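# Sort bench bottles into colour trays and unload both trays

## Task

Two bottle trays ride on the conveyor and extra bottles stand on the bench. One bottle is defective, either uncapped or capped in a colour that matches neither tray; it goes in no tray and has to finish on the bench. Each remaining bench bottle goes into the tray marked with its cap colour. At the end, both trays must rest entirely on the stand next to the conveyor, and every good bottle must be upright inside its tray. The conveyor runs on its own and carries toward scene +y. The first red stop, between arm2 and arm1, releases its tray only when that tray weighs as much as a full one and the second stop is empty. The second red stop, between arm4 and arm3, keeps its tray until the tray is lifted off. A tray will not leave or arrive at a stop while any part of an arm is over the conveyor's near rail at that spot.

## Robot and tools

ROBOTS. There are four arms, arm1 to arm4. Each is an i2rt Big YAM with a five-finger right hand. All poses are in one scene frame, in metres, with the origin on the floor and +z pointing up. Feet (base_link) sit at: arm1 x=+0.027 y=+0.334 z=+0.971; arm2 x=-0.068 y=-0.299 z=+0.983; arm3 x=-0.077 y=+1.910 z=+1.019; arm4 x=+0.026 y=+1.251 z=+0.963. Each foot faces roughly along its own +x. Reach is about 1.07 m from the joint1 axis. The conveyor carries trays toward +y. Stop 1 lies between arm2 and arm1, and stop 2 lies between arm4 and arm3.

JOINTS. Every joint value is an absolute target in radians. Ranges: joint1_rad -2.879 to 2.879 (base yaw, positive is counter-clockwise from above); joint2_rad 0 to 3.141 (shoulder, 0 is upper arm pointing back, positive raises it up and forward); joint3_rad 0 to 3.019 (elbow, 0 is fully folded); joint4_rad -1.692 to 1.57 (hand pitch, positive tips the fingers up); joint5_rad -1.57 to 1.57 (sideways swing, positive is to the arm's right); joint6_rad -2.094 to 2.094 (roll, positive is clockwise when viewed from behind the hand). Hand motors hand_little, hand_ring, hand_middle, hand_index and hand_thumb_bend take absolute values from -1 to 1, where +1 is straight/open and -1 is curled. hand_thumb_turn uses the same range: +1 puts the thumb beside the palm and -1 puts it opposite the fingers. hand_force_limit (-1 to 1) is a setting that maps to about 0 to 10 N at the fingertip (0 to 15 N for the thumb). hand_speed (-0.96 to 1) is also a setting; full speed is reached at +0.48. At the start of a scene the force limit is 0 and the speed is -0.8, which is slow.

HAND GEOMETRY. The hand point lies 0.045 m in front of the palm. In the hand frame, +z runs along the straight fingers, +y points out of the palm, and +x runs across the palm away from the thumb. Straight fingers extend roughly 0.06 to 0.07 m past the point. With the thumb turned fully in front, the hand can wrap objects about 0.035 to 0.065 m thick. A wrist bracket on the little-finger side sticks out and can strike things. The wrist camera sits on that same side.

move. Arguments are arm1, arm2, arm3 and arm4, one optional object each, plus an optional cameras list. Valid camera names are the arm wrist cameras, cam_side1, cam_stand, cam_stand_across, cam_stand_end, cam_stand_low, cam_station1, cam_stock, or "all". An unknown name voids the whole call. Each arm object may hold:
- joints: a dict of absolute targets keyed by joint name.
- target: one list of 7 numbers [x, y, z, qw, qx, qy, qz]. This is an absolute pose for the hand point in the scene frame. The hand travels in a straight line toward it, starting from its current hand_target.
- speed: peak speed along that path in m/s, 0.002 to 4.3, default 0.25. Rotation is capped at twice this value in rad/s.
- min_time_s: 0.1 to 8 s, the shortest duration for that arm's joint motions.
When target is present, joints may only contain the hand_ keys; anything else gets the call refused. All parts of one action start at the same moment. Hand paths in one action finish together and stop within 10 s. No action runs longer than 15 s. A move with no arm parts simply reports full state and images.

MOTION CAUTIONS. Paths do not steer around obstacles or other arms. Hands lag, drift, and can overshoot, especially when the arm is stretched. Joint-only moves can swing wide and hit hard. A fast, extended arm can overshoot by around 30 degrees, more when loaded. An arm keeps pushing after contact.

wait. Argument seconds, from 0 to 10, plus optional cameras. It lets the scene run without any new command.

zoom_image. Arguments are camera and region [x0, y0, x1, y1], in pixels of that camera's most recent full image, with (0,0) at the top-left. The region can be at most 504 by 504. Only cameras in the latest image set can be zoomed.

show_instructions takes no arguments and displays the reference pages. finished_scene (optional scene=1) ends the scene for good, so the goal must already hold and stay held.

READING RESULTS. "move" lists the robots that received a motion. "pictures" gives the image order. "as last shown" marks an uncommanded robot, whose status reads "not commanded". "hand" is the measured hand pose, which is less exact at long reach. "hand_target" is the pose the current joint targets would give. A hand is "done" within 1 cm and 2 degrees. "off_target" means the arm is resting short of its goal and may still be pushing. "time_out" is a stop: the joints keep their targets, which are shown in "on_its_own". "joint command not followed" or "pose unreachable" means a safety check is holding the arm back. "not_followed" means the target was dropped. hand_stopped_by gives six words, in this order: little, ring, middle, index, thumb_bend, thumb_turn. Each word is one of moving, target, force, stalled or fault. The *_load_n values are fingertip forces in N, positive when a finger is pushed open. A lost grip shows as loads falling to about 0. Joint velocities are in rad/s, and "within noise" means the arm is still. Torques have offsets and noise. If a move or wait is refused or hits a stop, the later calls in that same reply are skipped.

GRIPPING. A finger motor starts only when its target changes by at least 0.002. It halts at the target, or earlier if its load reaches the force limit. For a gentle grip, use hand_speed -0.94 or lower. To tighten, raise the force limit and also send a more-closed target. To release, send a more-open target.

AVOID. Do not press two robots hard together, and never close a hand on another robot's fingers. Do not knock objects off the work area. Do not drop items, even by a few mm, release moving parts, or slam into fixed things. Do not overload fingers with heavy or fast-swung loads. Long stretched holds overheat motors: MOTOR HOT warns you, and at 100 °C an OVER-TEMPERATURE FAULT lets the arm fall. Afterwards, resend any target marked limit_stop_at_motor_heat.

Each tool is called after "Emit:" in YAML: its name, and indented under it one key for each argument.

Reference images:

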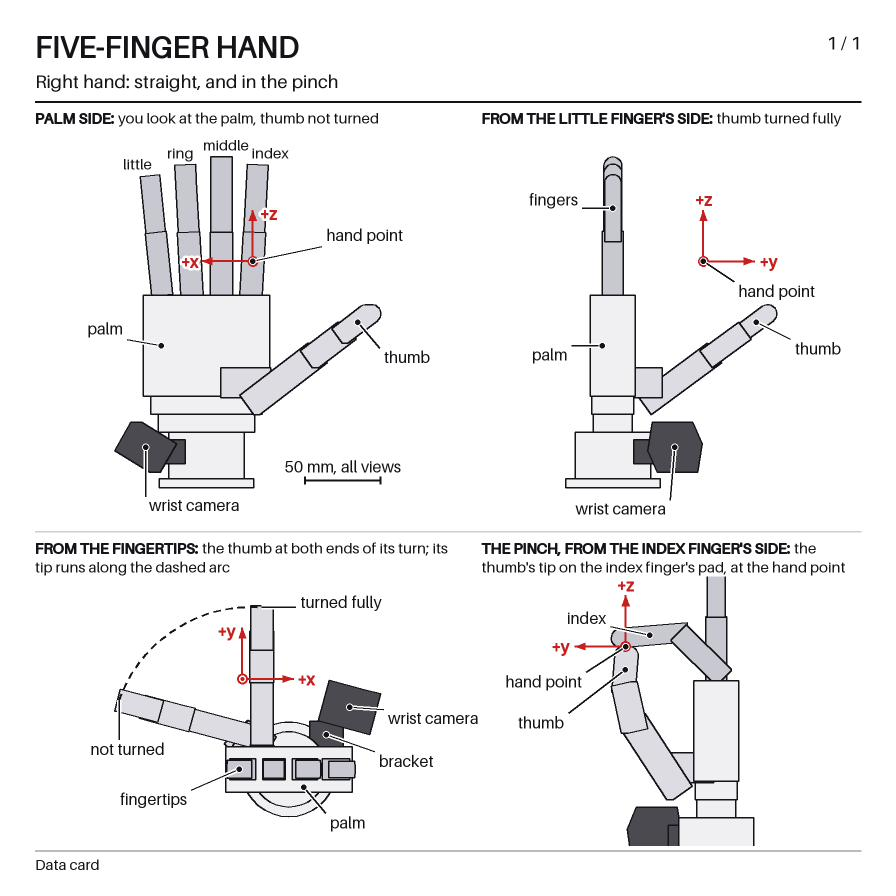

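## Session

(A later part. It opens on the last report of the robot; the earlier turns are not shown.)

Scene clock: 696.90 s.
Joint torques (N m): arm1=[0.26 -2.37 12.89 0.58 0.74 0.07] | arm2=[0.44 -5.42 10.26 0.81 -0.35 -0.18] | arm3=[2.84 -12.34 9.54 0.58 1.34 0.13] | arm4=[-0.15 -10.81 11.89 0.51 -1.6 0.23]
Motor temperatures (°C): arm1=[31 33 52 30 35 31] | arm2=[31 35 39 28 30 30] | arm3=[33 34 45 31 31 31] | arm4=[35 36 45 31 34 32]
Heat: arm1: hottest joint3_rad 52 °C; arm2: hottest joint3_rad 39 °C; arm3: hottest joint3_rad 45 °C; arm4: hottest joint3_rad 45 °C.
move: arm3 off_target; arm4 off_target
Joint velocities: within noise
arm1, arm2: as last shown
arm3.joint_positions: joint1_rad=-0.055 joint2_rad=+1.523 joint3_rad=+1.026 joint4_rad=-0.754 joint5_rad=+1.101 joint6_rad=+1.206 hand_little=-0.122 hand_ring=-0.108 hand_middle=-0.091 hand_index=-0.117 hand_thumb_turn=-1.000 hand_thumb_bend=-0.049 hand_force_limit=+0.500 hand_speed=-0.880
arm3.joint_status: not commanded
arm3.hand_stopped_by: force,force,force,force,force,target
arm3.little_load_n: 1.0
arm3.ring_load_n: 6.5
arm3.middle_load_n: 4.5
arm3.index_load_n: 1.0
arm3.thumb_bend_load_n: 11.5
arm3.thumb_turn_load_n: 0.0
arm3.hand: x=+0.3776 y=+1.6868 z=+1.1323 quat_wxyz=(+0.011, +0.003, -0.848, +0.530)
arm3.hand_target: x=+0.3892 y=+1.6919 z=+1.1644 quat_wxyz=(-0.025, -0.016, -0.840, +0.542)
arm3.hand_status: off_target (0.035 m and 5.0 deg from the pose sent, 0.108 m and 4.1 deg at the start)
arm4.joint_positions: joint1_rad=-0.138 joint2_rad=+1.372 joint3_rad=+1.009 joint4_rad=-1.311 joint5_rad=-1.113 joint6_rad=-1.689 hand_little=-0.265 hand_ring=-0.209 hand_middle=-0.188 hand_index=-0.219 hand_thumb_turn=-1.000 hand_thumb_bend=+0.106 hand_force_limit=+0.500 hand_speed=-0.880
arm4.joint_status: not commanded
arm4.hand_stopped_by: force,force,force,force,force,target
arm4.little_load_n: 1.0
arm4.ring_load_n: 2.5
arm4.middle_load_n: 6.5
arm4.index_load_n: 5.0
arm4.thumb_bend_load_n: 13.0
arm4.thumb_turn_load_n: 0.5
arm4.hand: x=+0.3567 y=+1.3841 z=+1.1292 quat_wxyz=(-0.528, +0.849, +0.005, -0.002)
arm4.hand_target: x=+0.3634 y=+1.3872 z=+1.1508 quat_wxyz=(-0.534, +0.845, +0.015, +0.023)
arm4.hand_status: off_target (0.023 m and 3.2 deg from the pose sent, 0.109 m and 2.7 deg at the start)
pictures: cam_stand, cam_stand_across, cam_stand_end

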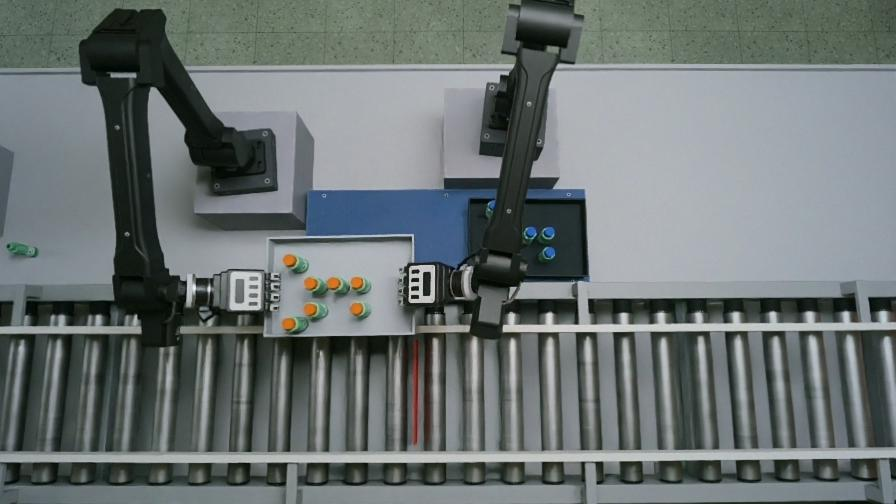

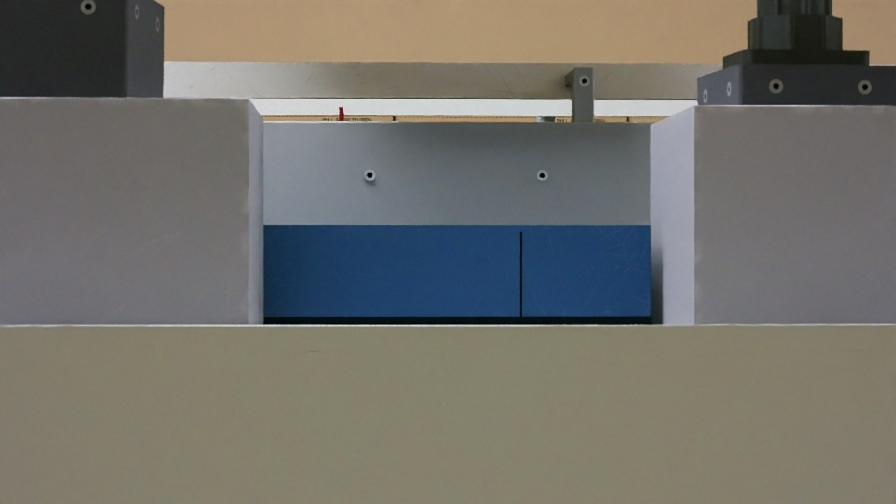

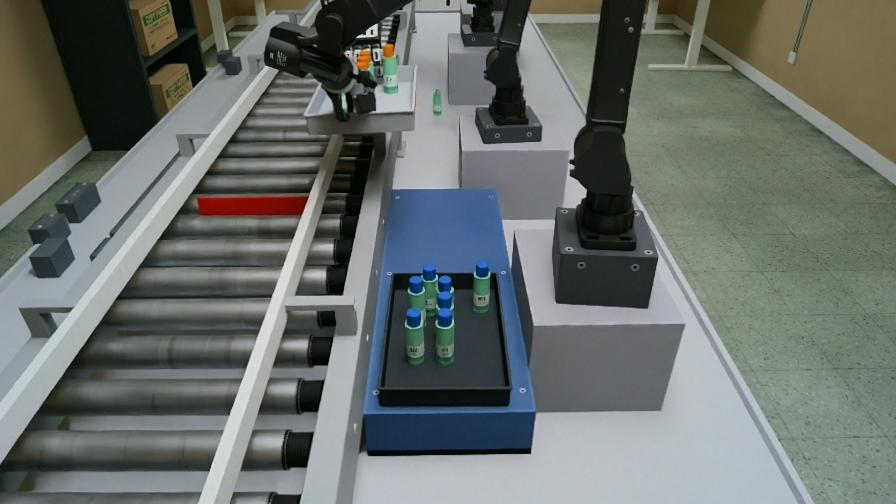

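Emit:
move:
  arm4: {"target":[0.274,1.4045,1.135,0.5341,-0.8450,-0.0147,-0.0230],"speed":0.08}
  arm3: {"target":[0.300,1.7095,1.150,0.0248,0.0158,0.8398,-0.5421],"speed":0.08}

Emit:
move:
  arm4: {"target":[0.187,1.405,1.128,0.5341,-0.8450,-0.0147,-0.0230],"speed":0.08}
  arm3: {"target":[0.213,1.7095,1.140,0.0248,0.0158,0.8398,-0.5421],"speed":0.08}
  cameras: ["cam_stand_across","cam_stand","cam_stand_end"]

Emit:
zoom_image:
  camera: "cam_stand"
  region: [240, 150, 640, 350]

Scene clock: 698.93 s.
Joint torques (N m): arm1=[0.21 -2.37 12.89 0.57 0.74 0.07] | arm2=[0.44 -5.36 10.26 0.77 -0.36 -0.19] | arm3=[3.43 -8.41 9.32 0.55 1.18 0.14] | arm4=[-0.44 -5.83 12.23 0.77 -1.24 0.22]
Motor temperatures (°C): arm1=[31 33 52 30 35 31] | arm2=[31 35 39 28 30 30] | arm3=[33 34 45 31 32 31] | arm4=[35 36 45 31 34 32]
Heat: arm1: hottest joint3_rad 52 °C; arm2: hottest joint3_rad 39 °C; arm3: hottest joint3_rad 45 °C; arm4: hottest joint3_rad 45 °C.
move: arm3 off_target; arm4 off_target
Joint velocities: within noise
arm1, arm2: as last shown
arm1.ring_load_n: -0.5
arm2.index_load_n: -0.5
arm3.joint_positions: joint1_rad=-0.050 joint2_rad=+1.299 joint3_rad=+0.771 joint4_rad=-0.736 joint5_rad=+1.109 joint6_rad=+1.230 hand_little=-0.122 hand_ring=-0.108 hand_middle=-0.091 hand_index=-0.117 hand_thumb_turn=-1.000 hand_thumb_bend=-0.049 hand_force_limit=+0.500 hand_speed=-0.880
arm3.joint_status: not commanded
arm3.hand_stopped_by: force,force,force,force,force,target
arm3.little_load_n: 3.0
arm3.ring_load_n: 7.0
arm3.middle_load_n: 3.0
arm3.index_load_n: 0.0
arm3.thumb_bend_load_n: 10.0
arm3.thumb_turn_load_n: 0.0
arm3.hand: x=+0.2863 y=+1.7030 z=+1.1258 quat_wxyz=(+0.010, -0.002, -0.846, +0.532)
arm3.hand_target: x=+0.2995 y=+1.7092 z=+1.1497 quat_wxyz=(-0.025, -0.016, -0.840, +0.541)
arm3.hand_status: off_target (0.029 m and 4.5 deg from the pose sent, 0.083 m and 4.9 deg at the start)
arm4.joint_positions: joint1_rad=-0.084 joint2_rad=+1.098 joint3_rad=+0.753 joint4_rad=-1.215 joint5_rad=-1.120 joint6_rad=-1.569 hand_little=-0.265 hand_ring=-0.209 hand_middle=-0.188 hand_index=-0.219 hand_thumb_turn=-1.000 hand_thumb_bend=+0.106 hand_force_limit=+0.500 hand_speed=-0.880
arm4.joint_status: not commanded
arm4.hand_stopped_by: force,force,force,force,force,target
arm4.little_load_n: 1.0
arm4.ring_load_n: 3.0
arm4.middle_load_n: 7.0
arm4.index_load_n: 5.0
arm4.thumb_bend_load_n: 12.5
arm4.thumb_turn_load_n: 0.5
arm4.hand: x=+0.2649 y=+1.4031 z=+1.1194 quat_wxyz=(-0.530, +0.848, +0.008, +0.001)
arm4.hand_target: x=+0.2734 y=+1.4045 z=+1.1350 quat_wxyz=(-0.534, +0.845, +0.015, +0.023)
arm4.hand_status: off_target (0.018 m and 2.7 deg from the pose sent, 0.085 m and 3.2 deg at the start)
pictures: none

Scene clock: 700.63 s.
Joint torques (N m): arm1=[0.26 -2.37 12.9 0.57 0.73 0.07] | arm2=[0.38 -5.42 10.3 0.8 -0.36 -0.18] | arm3=[2.08 -4.54 9.4 0.76 0.39 -0.16] | arm4=[-0.91 -0.97 12.78 0.03 -0.49 0.15]
Motor temperatures (°C): arm1=[31 33 52 30 35 31] | arm2=[30 35 39 28 30 30] | arm3=[33 34 45 31 32 31] | arm4=[35 35 45 31 34 32]
Heat: arm1: hottest joint3_rad 52 °C; arm2: hottest joint3_rad 39 °C; arm3: hottest joint3_rad 45 °C; arm4: hottest joint3_rad 45 °C.
move: arm3 off_target; arm4 off_target
Joint velocities: within noise
arm1, arm2: as last shown
arm2.ring_load_n: -0.5
arm2.index_load_n: 0.0
arm3.joint_positions: joint1_rad=-0.080 joint2_rad=+1.028 joint3_rad=+0.548 joint4_rad=-0.687 joint5_rad=+1.112 joint6_rad=+1.161 hand_little=-0.122 hand_ring=-0.108 hand_middle=-0.091 hand_index=-0.117 hand_thumb_turn=-1.000 hand_thumb_bend=-0.049 hand_force_limit=+0.500 hand_speed=-0.880
arm3.joint_status: not commanded
arm3.hand_stopped_by: force,force,force,force,force,target
arm3.little_load_n: 6.5
arm3.ring_load_n: 8.5
arm3.middle_load_n: 2.5
arm3.index_load_n: 0.0
arm3.thumb_bend_load_n: 6.5
arm3.thumb_turn_load_n: 0.0
arm3.hand: x=+0.2042 y=+1.7066 z=+1.1255 quat_wxyz=(-0.003, -0.011, -0.841, +0.541)
arm3.hand_target: x=+0.2128 y=+1.7093 z=+1.1398 quat_wxyz=(-0.025, -0.016, -0.840, +0.542)
arm3.hand_status: off_target (0.017 m and 2.6 deg from the pose sent, 0.075 m and 4.5 deg at the start)
arm4.joint_positions: joint1_rad=-0.067 joint2_rad=+0.798 joint3_rad=+0.579 joint4_rad=-1.283 joint5_rad=-1.136 joint6_rad=-1.536 hand_little=-0.265 hand_ring=-0.209 hand_middle=-0.187 hand_index=-0.219 hand_thumb_turn=-1.000 hand_thumb_bend=+0.106 hand_force_limit=+0.500 hand_speed=-0.880
arm4.joint_status: not commanded
arm4.hand_stopped_by: force,force,force,force,force,target
arm4.little_load_n: 1.5
arm4.ring_load_n: 4.0
arm4.middle_load_n: 8.5
arm4.index_load_n: 7.0
arm4.thumb_bend_load_n: 11.0
arm4.thumb_turn_load_n: 0.5
arm4.hand: x=+0.1818 y=+1.4074 z=+1.1175 quat_wxyz=(-0.537, +0.844, +0.017, +0.012)
arm4.hand_target: x=+0.1869 y=+1.4053 z=+1.1277 quat_wxyz=(-0.534, +0.845, +0.015, +0.023)
arm4.hand_status: off_target (0.012 m and 1.4 deg from the pose sent, 0.078 m and 2.7 deg at the start)
pictures: cam_stand, cam_stand_across, cam_stand_end

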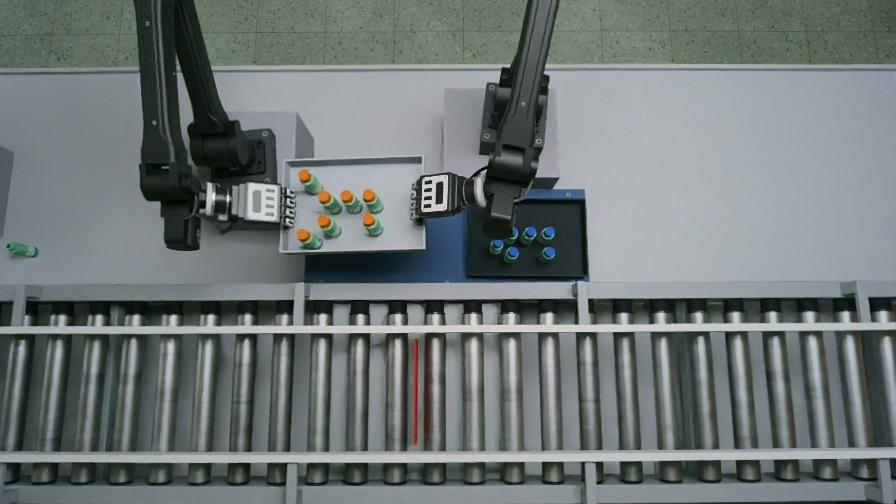

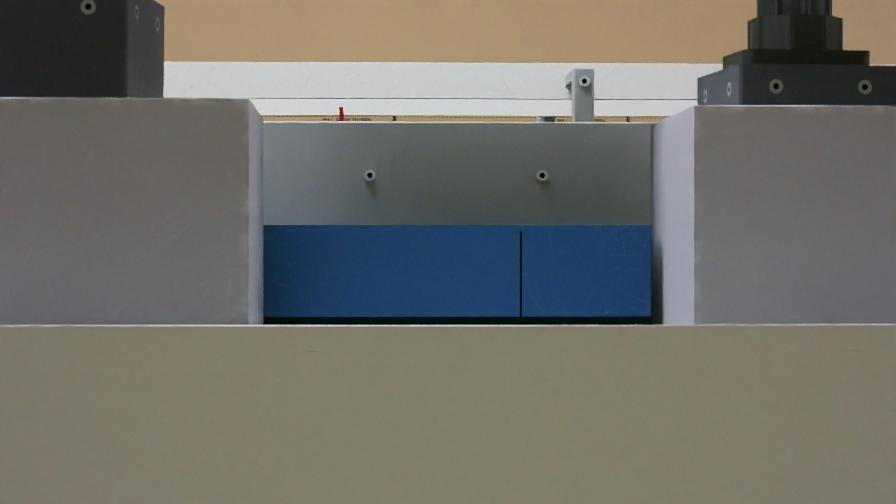

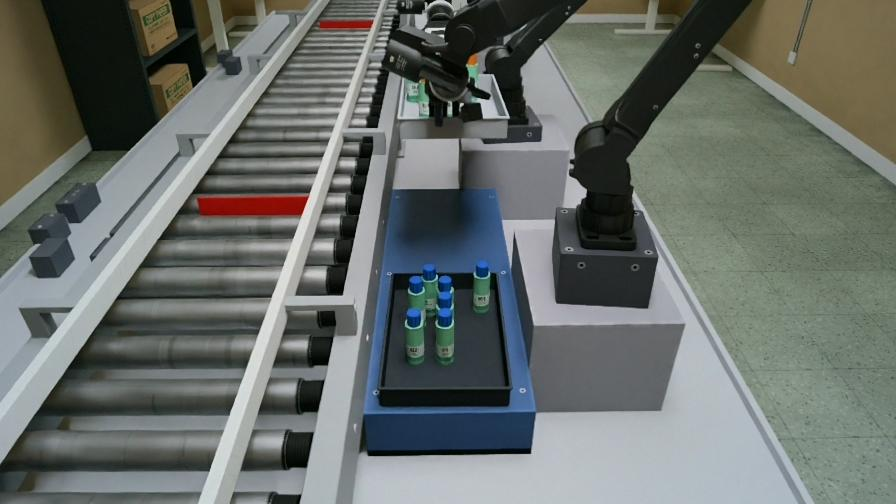

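Scaled by 1.260 from the camera's image (finer frame: 1280x720).

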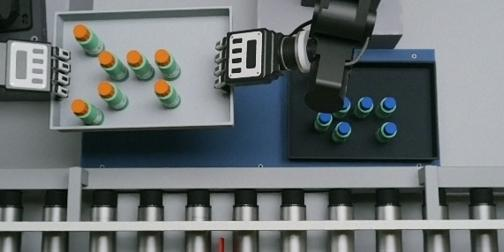

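Emit:
move:
  arm4: {"target":[0.189,1.405,1.010,0.5350,-0.8446,-0.010,-0.0157],"speed":0.08}
  arm3: {"target":[0.217,1.7095,1.018,0.0165,0.0105,0.8412,-0.5403],"speed":0.08}
  cameras: ["cam_stand_across","cam_stand","cam_stand_end"]

Emit:
zoom_image:
  camera: "cam_stand"
  region: [240, 130, 600, 310]

Emit:
zoom_image:
  camera: "cam_stand_across"
  region: [200, 0, 700, 240]

Scene clock: 703.83 s.
Joint torques (N m): arm1=[0.21 -2.37 12.89 0.55 0.74 0.08] | arm2=[0.38 -5.3 10.24 0.77 -0.35 -0.18] | arm3=[2.37 -4.42 6.05 1.06 0.37 -0.12] | arm4=[-1.03 -1.14 9.91 0.64 -0.52 0.12]
Motor temperatures (°C): arm1=[31 33 52 30 35 31] | arm2=[30 35 39 28 30 30] | arm3=[33 33 45 31 31 31] | arm4=[35 35 45 31 34 32]
Heat: arm1: hottest joint3_rad 52 °C; arm2: hottest joint3_rad 39 °C; arm3: hottest joint3_rad 45 °C; arm4: hottest joint3_rad 45 °C.
move: arm3 off_target; arm4 done
Joint velocities: within noise
arm1, arm2: as last shown
arm1.ring_load_n: 0.0
arm2.ring_load_n: 0.0
arm3.joint_positions: joint1_rad=-0.083 joint2_rad=+1.362 joint3_rad=+0.399 joint4_rad=-0.203 joint5_rad=+1.111 joint6_rad=+1.159 hand_little=-0.122 hand_ring=-0.108 hand_middle=-0.091 hand_index=-0.117 hand_thumb_turn=-1.000 hand_thumb_bend=-0.049 hand_force_limit=+0.500 hand_speed=-0.880
arm3.joint_status: not commanded
arm3.hand_stopped_by: force,force,force,force,force,target
arm3.little_load_n: 2.5
arm3.ring_load_n: 7.5
arm3.middle_load_n: 4.0
arm3.index_load_n: 3.0
arm3.thumb_bend_load_n: 8.0
arm3.thumb_turn_load_n: 0.5
arm3.hand: x=+0.2071 y=+1.7060 z=+1.0138 quat_wxyz=(-0.002, -0.012, -0.841, +0.541)
arm3.hand_target: x=+0.2169 y=+1.7095 z=+1.0181 quat_wxyz=(-0.016, -0.011, -0.841, +0.540)
arm3.hand_status: off_target (0.011 m and 1.7 deg from the pose sent, 0.108 m and 1.6 deg at the start)
arm4.joint_positions: joint1_rad=-0.067 joint2_rad=+1.011 joint3_rad=+0.353 joint4_rad=-0.863 joint5_rad=-1.137 joint6_rad=-1.536 hand_little=-0.265 hand_ring=-0.209 hand_middle=-0.187 hand_index=-0.219 hand_thumb_turn=-1.000 hand_thumb_bend=+0.106 hand_force_limit=+0.500 hand_speed=-0.880
arm4.joint_status: not commanded
arm4.hand_stopped_by: force,force,force,force,force,target
arm4.little_load_n: 0.0
arm4.ring_load_n: 2.5
arm4.middle_load_n: 8.5
arm4.index_load_n: 9.0
arm4.thumb_bend_load_n: 9.5
arm4.thumb_turn_load_n: 1.0
arm4.hand: x=+0.1798 y=+1.4071 z=+1.0062 quat_wxyz=(-0.537, +0.843, +0.012, +0.004)
arm4.hand_target: x=+0.1889 y=+1.4050 z=+1.0100 quat_wxyz=(-0.535, +0.845, +0.010, +0.016)
arm4.hand_status: done (0.010 m and 1.4 deg from the pose sent, 0.108 m and 0.9 deg at the start)
pictures: cam_stand, cam_stand_across, cam_stand_end

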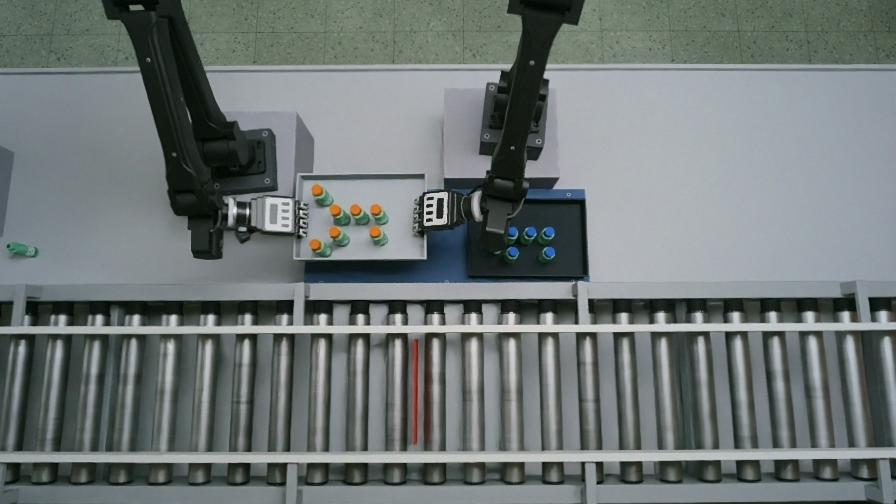

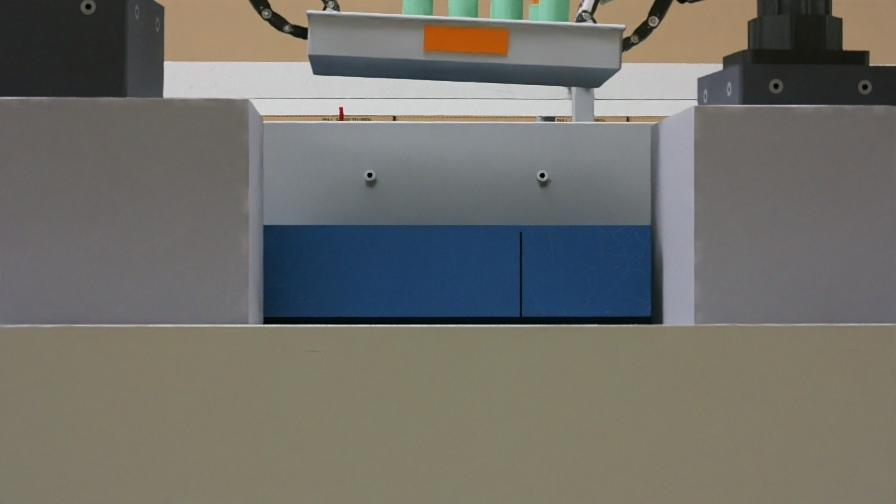

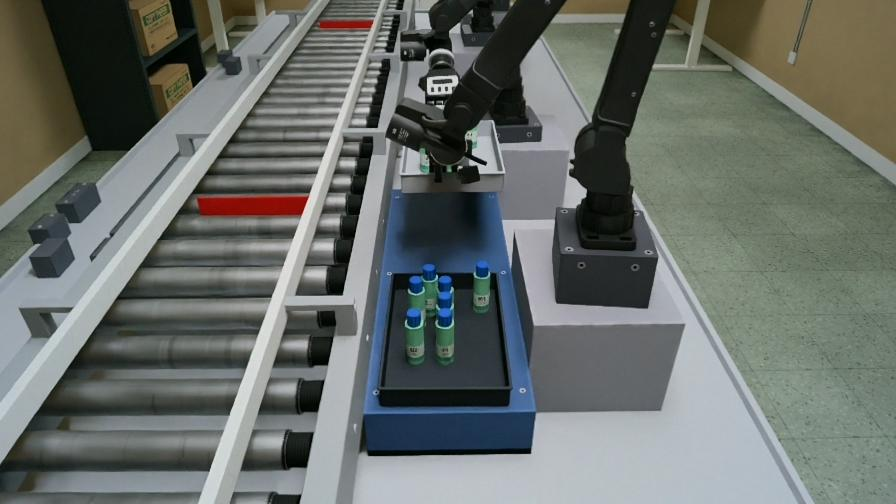

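Scaled by 1.400 from the camera's image (finer frame: 1280x720).

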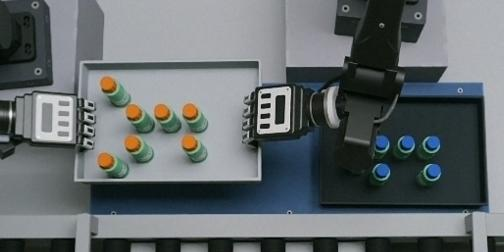

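Scaled by 1.008 from the camera's image (finer frame: 1280x720).

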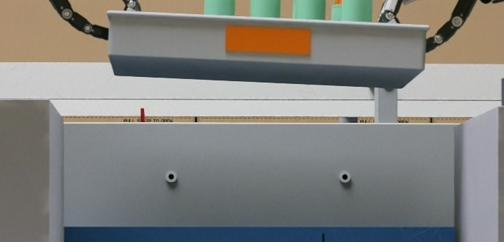

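Emit:
move:
  arm4: {"target":[0.189,1.405,0.940,0.5350,-0.8446,-0.010,-0.0157],"speed":0.06}
  arm3: {"target":[0.217,1.7095,0.935,0.0165,0.0105,0.8412,-0.5403],"speed":0.068}
  cameras: ["cam_stand_across","cam_stand","cam_stand_end"]

Emit:
zoom_image:
  camera: "cam_stand"
  region: [260, 130, 600, 300]

Emit:
zoom_image:
  camera: "cam_stand_end"
  region: [350, 120, 560, 420]

Scene clock: 705.93 s.
Joint torques (N m): arm1=[0.26 -2.43 12.89 0.57 0.74 0.07] | arm2=[0.26 -5.3 10.28 0.76 -0.34 -0.18] | arm3=[2.32 -5.95 2.28 1.16 0.36 -0.1] | arm4=[-0.91 -2.61 6.52 0.62 -0.72 0.14]
Motor temperatures (°C): arm1=[31 33 52 30 35 30] | arm2=[30 35 39 28 30 30] | arm3=[33 33 45 31 31 31] | arm4=[35 35 45 31 34 32]
Heat: arm1: hottest joint3_rad 52 °C; arm2: hottest joint3_rad 39 °C; arm3: hottest joint3_rad 45 °C; arm4: hottest joint3_rad 45 °C.
move: arm3 done; arm4 done
Joint velocities: within noise
arm1, arm2: as last shown
arm3.joint_positions: joint1_rad=-0.083 joint2_rad=+1.727 joint3_rad=+0.377 joint4_rad=+0.200 joint5_rad=+1.111 joint6_rad=+1.153 hand_little=-0.122 hand_ring=-0.108 hand_middle=-0.091 hand_index=-0.117 hand_thumb_turn=-1.000 hand_thumb_bend=-0.049 hand_force_limit=+0.500 hand_speed=-0.880
arm3.joint_status: not commanded
arm3.hand_stopped_by: force,force,force,force,force,target
arm3.little_load_n: 1.0
arm3.ring_load_n: 8.5
arm3.middle_load_n: 7.5
arm3.index_load_n: 5.5
arm3.thumb_bend_load_n: 11.0
arm3.thumb_turn_load_n: 0.5
arm3.hand: x=+0.2120 y=+1.7054 z=+0.9345 quat_wxyz=(-0.007, -0.014, -0.841, +0.542)
arm3.hand_target: x=+0.2169 y=+1.7095 z=+0.9350 quat_wxyz=(-0.016, -0.011, -0.841, +0.540)
arm3.hand_status: done (0.007 m and 1.2 deg from the pose sent, 0.080 m and 1.7 deg at the start)
arm4.joint_positions: joint1_rad=-0.067 joint2_rad=+1.292 joint3_rad=+0.267 joint4_rad=-0.484 joint5_rad=-1.133 joint6_rad=-1.536 hand_little=-0.265 hand_ring=-0.209 hand_middle=-0.187 hand_index=-0.219 hand_thumb_turn=-1.000 hand_thumb_bend=+0.106 hand_force_limit=+0.500 hand_speed=-0.880
arm4.joint_status: not commanded
arm4.hand_stopped_by: force,force,force,force,force,target
arm4.little_load_n: 0.0
arm4.ring_load_n: 1.5
arm4.middle_load_n: 7.5
arm4.index_load_n: 9.5
arm4.thumb_bend_load_n: 8.0
arm4.thumb_turn_load_n: 1.0
arm4.hand: x=+0.1833 y=+1.4064 z=+0.9383 quat_wxyz=(-0.535, +0.844, +0.015, +0.009)
arm4.hand_target: x=+0.1890 y=+1.4050 z=+0.9400 quat_wxyz=(-0.535, +0.845, +0.010, +0.016)
arm4.hand_status: done (0.006 m and 0.9 deg from the pose sent, 0.067 m and 1.4 deg at the start)
pictures: cam_stand, cam_stand_across, cam_stand_end

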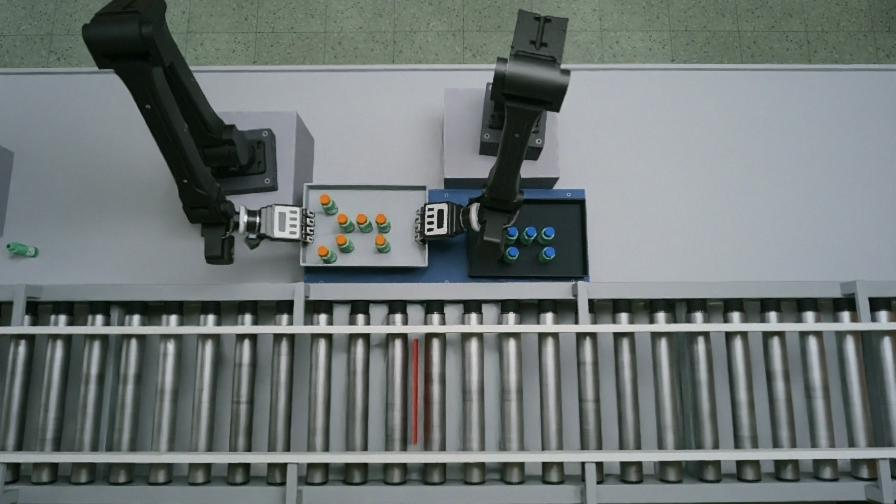

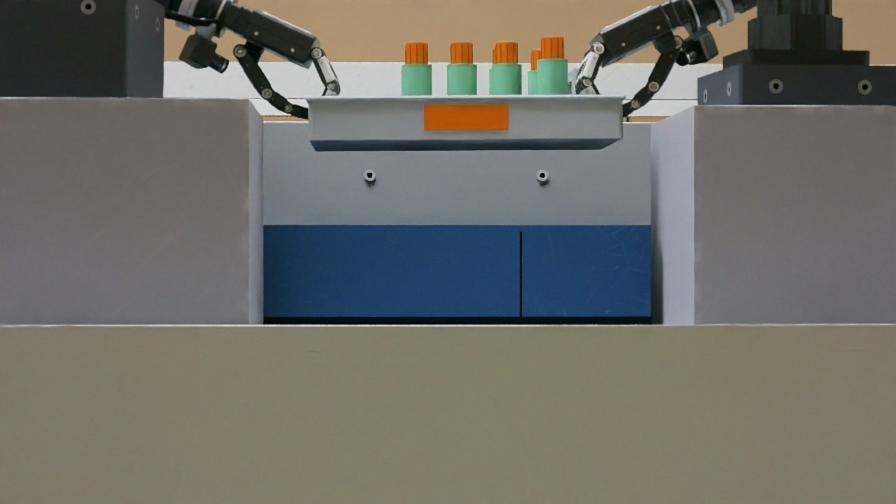

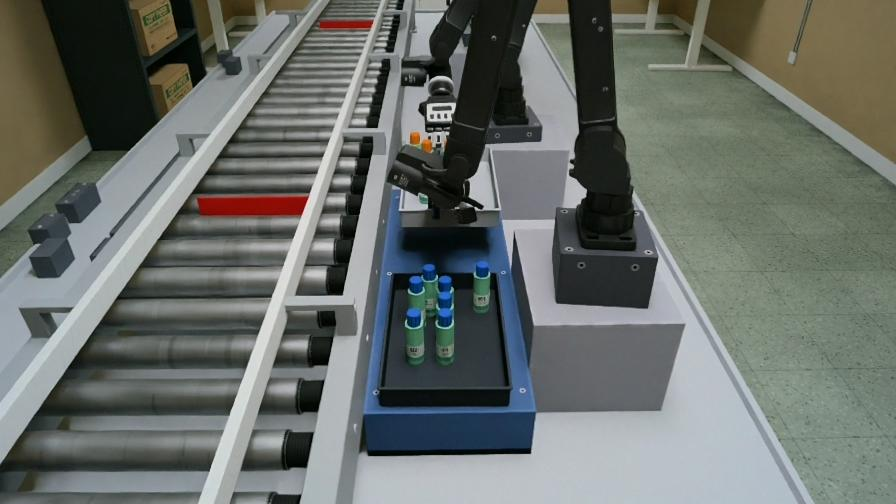

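Scaled by 1.482 from the camera's image (finer frame: 1280x720).

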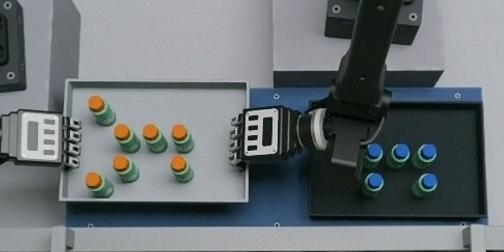

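Scaled by 1.680 from the camera's image (finer frame: 1280x720).

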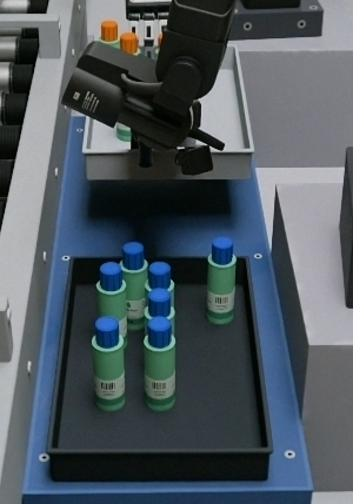

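Emit:
move:
  arm4: {"target":[0.201,1.405,0.902,0.5350,-0.8446,-0.010,-0.0157],"speed":0.05}
  arm3: {"target":[0.227,1.7095,0.899,0.0165,0.0105,0.8412,-0.5403],"speed":0.05}
  cameras: ["cam_stand_across","cam_stand","cam_stand_end"]

Emit:
zoom_image:
  camera: "cam_stand"
  region: [290, 170, 470, 290]

Emit:
zoom_image:
  camera: "cam_stand_end"
  region: [350, 120, 560, 420]

Scene clock: 708.07 s.
Joint torques (N m): arm1=[0.26 -2.37 12.88 0.57 0.74 0.08] | arm2=[0.32 -5.3 10.26 0.8 -0.36 -0.18] | arm3=[2.73 -6.65 1.7 1.05 0.46 0.03] | arm4=[-0.97 -4.19 5.12 0.68 -0.89 0.13]
Motor temperatures (°C): arm1=[31 33 52 30 35 30] | arm2=[30 35 39 28 30 30] | arm3=[33 33 44 31 31 31] | arm4=[35 35 45 31 34 32]
Heat: arm1: hottest joint3_rad 52 °C; arm2: hottest joint3_rad 39 °C; arm3: hottest joint3_rad 44 °C; arm4: hottest joint3_rad 45 °C.
move: arm3 off_target; arm4 off_target
Joint velocities: within noise
arm1, arm2: as last shown
arm1.middle_load_n: -0.5
arm3.joint_positions: joint1_rad=-0.083 joint2_rad=+1.901 joint3_rad=+0.411 joint4_rad=+0.326 joint5_rad=+1.111 joint6_rad=+1.152 hand_little=-0.122 hand_ring=-0.108 hand_middle=-0.091 hand_index=-0.117 hand_thumb_turn=-1.000 hand_thumb_bend=-0.049 hand_force_limit=+0.500 hand_speed=-0.880
arm3.joint_status: not commanded
arm3.hand_stopped_by: force,force,force,force,force,target
arm3.little_load_n: 2.0
arm3.ring_load_n: 8.5
arm3.middle_load_n: 7.0
arm3.index_load_n: 4.0
arm3.thumb_bend_load_n: 12.0
arm3.thumb_turn_load_n: 0.5
arm3.hand: x=+0.2170 y=+1.7047 z=+0.8979 quat_wxyz=(-0.001, -0.010, -0.841, +0.540)
arm3.hand_target: x=+0.2269 y=+1.7095 z=+0.8991 quat_wxyz=(-0.016, -0.010, -0.841, +0.540)
arm3.hand_status: off_target (0.011 m and 1.7 deg from the pose sent, 0.039 m and 1.2 deg at the start)
arm4.joint_positions: joint1_rad=-0.067 joint2_rad=+1.525 joint3_rad=+0.267 joint4_rad=-0.263 joint5_rad=-1.129 joint6_rad=-1.536 hand_little=-0.265 hand_ring=-0.209 hand_middle=-0.187 hand_index=-0.219 hand_thumb_turn=-1.000 hand_thumb_bend=+0.106 hand_force_limit=+0.500 hand_speed=-0.880
arm4.joint_status: not commanded
arm4.hand_stopped_by: force,force,force,force,force,target
arm4.little_load_n: 0.0
arm4.ring_load_n: 2.5
arm4.middle_load_n: 7.0
arm4.index_load_n: 9.0
arm4.thumb_bend_load_n: 8.5
arm4.thumb_turn_load_n: 1.0
arm4.hand: x=+0.1894 y=+1.4059 z=+0.8994 quat_wxyz=(-0.534, +0.846, +0.011, +0.004)
arm4.hand_target: x=+0.2008 y=+1.4049 z=+0.9020 quat_wxyz=(-0.535, +0.845, +0.010, +0.016)
arm4.hand_status: off_target (0.012 m and 1.4 deg from the pose sent, 0.040 m and 0.9 deg at the start)
pictures: cam_stand, cam_stand_across, cam_stand_end

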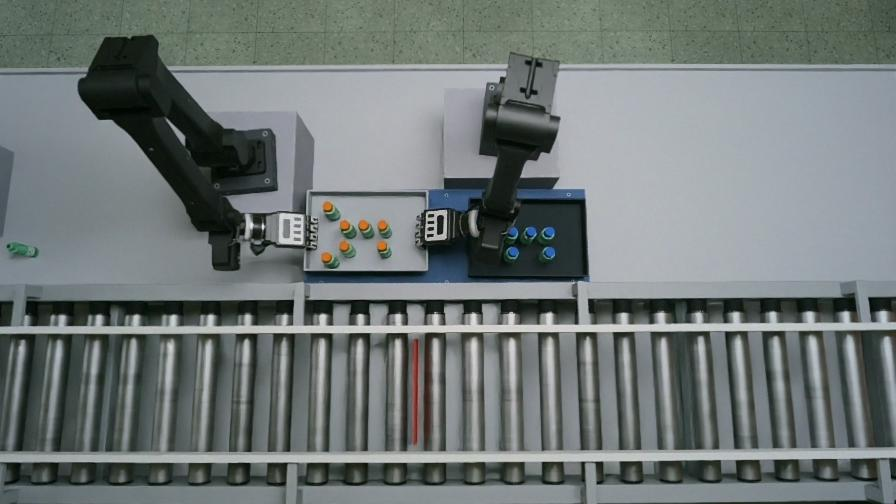

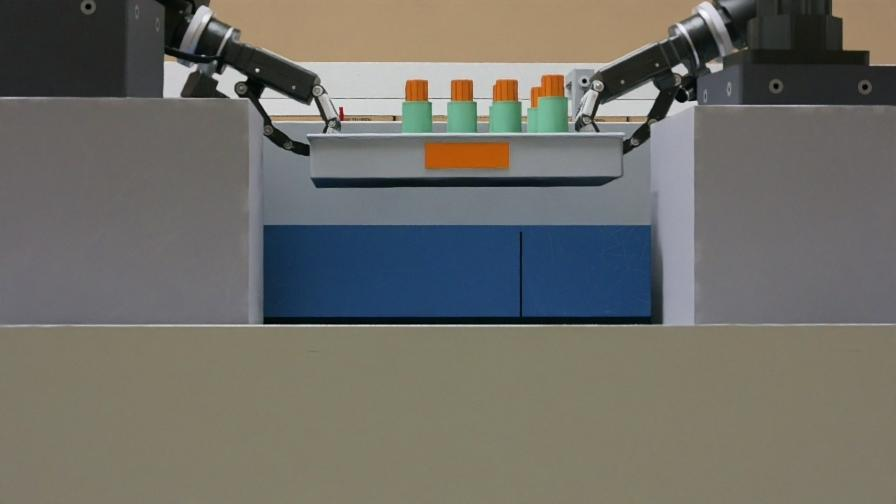

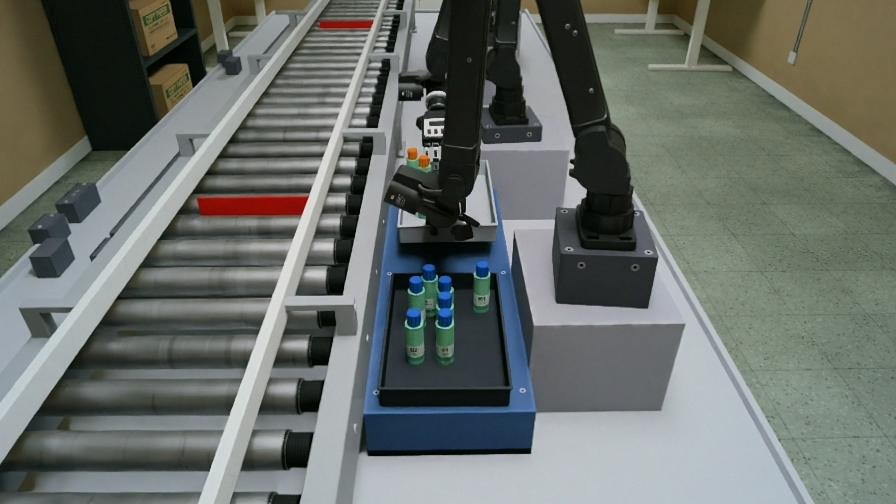

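Scaled by 2.800 from the camera's image (finer frame: 1280x720).

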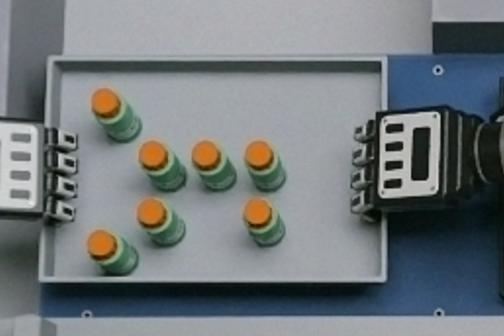

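Scaled by 1.680 from the camera's image (finer frame: 1280x720).

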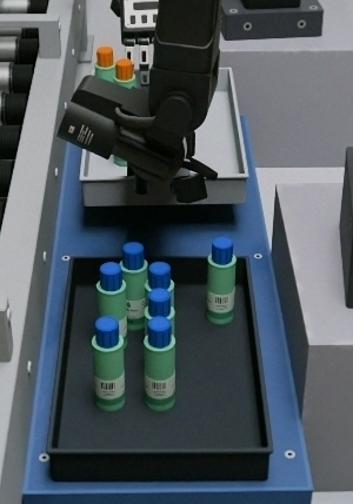

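Emit:
move:
  arm4: {"target":[0.201,1.405,0.876,0.5350,-0.8446,-0.010,-0.0157],"speed":0.04}
  arm3: {"target":[0.227,1.7095,0.872,0.0165,0.0105,0.8412,-0.5403],"speed":0.04}
  cameras: ["cam_stand_across","cam_stand","cam_stand_end"]

Emit:
zoom_image:
  camera: "cam_stand_across"
  region: [250, 50, 700, 250]

Emit:
zoom_image:
  camera: "cam_stand_end"
  region: [350, 120, 560, 420]

Scene clock: 709.57 s.
Joint torques (N m): arm1=[0.26 -2.37 12.9 0.57 0.74 0.08] | arm2=[0.32 -5.36 10.26 0.79 -0.35 -0.18] | arm3=[2.67 -7.18 0.51 1.18 0.48 0.02] | arm4=[-0.91 -5.01 3.45 0.68 -1 0.13]
Motor temperatures (°C): arm1=[31 33 52 30 35 30] | arm2=[30 35 39 28 30 30] | arm3=[33 33 44 31 31 31] | arm4=[35 35 44 31 34 32]
Heat: arm1: hottest joint3_rad 52 °C; arm2: hottest joint3_rad 39 °C; arm3: hottest joint3_rad 44 °C; arm4: hottest joint3_rad 44 °C.
move: arm3 done; arm4 done
Joint velocities: within noise
arm1, arm2: as last shown
arm1.middle_load_n: 0.0
arm3.joint_positions: joint1_rad=-0.083 joint2_rad=+2.023 joint3_rad=+0.435 joint4_rad=+0.429 joint5_rad=+1.110 joint6_rad=+1.152 hand_little=-0.122 hand_ring=-0.108 hand_middle=-0.091 hand_index=-0.117 hand_thumb_turn=-1.000 hand_thumb_bend=-0.049 hand_force_limit=+0.500 hand_speed=-0.880
arm3.joint_status: not commanded
arm3.hand_stopped_by: force,force,force,force,force,target
arm3.little_load_n: 0.5
arm3.ring_load_n: 8.5
arm3.middle_load_n: 7.5
arm3.index_load_n: 4.5
arm3.thumb_bend_load_n: 12.5
arm3.thumb_turn_load_n: 0.5
arm3.hand: x=+0.2197 y=+1.7044 z=+0.8715 quat_wxyz=(-0.003, -0.011, -0.841, +0.540)
arm3.hand_target: x=+0.2270 y=+1.7095 z=+0.8721 quat_wxyz=(-0.016, -0.011, -0.841, +0.540)
arm3.hand_status: done (0.009 m and 1.5 deg from the pose sent, 0.028 m and 1.7 deg at the start)
arm4.joint_positions: joint1_rad=-0.067 joint2_rad=+1.673 joint3_rad=+0.267 joint4_rad=-0.109 joint5_rad=-1.126 joint6_rad=-1.536 hand_little=-0.265 hand_ring=-0.209 hand_middle=-0.187 hand_index=-0.219 hand_thumb_turn=-1.000 hand_thumb_bend=+0.106 hand_force_limit=+0.500 hand_speed=-0.880
arm4.joint_status: not commanded
arm4.hand_stopped_by: force,force,force,force,force,target
arm4.little_load_n: 0.0
arm4.ring_load_n: 1.5
arm4.middle_load_n: 7.0
arm4.index_load_n: 9.0
arm4.thumb_bend_load_n: 9.0
arm4.thumb_turn_load_n: 1.0
arm4.hand: x=+0.1915 y=+1.4055 z=+0.8739 quat_wxyz=(-0.533, +0.846, +0.013, +0.007)
arm4.hand_target: x=+0.2010 y=+1.4049 z=+0.8760 quat_wxyz=(-0.535, +0.845, +0.010, +0.016)
arm4.hand_status: done (0.010 m and 1.1 deg from the pose sent, 0.026 m and 1.4 deg at the start)
pictures: cam_stand, cam_stand_across, cam_stand_end

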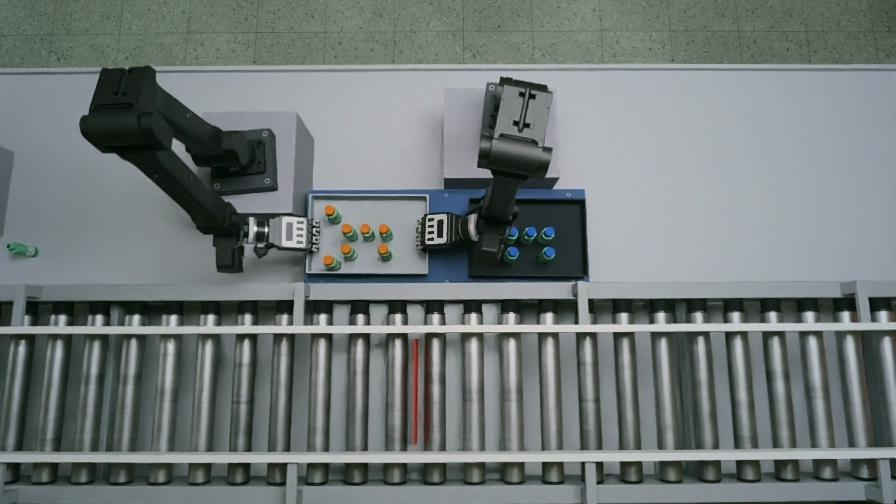

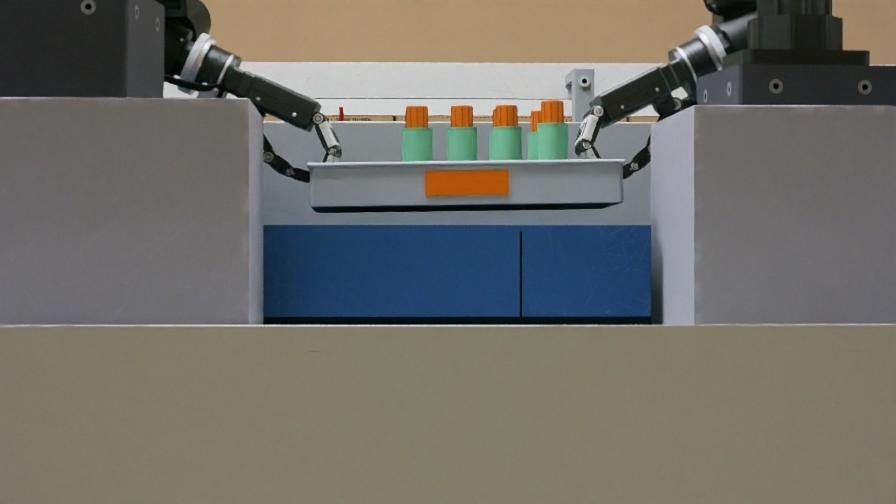

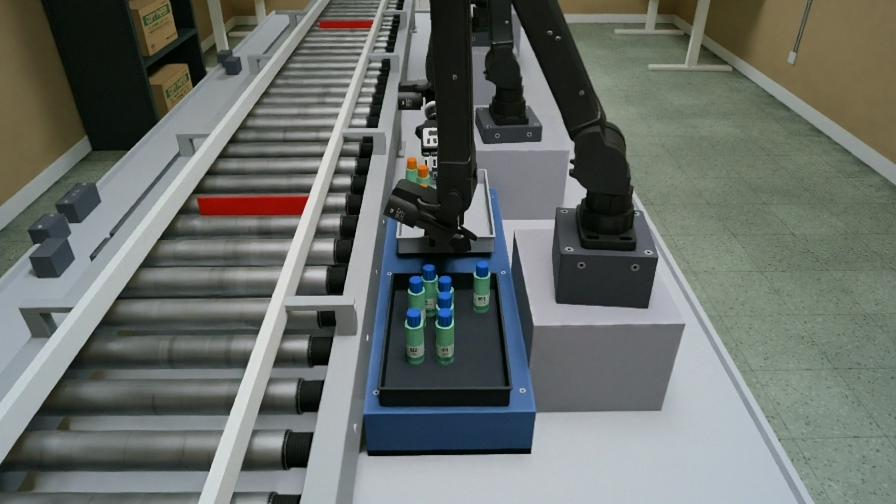

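Scaled by 1.120 from the camera's image (finer frame: 1280x720).

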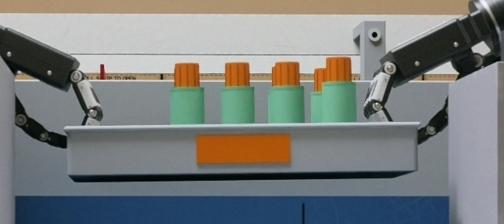

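Scaled by 1.680 from the camera's image (finer frame: 1280x720).

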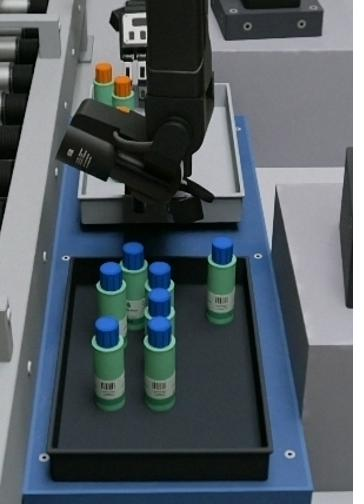

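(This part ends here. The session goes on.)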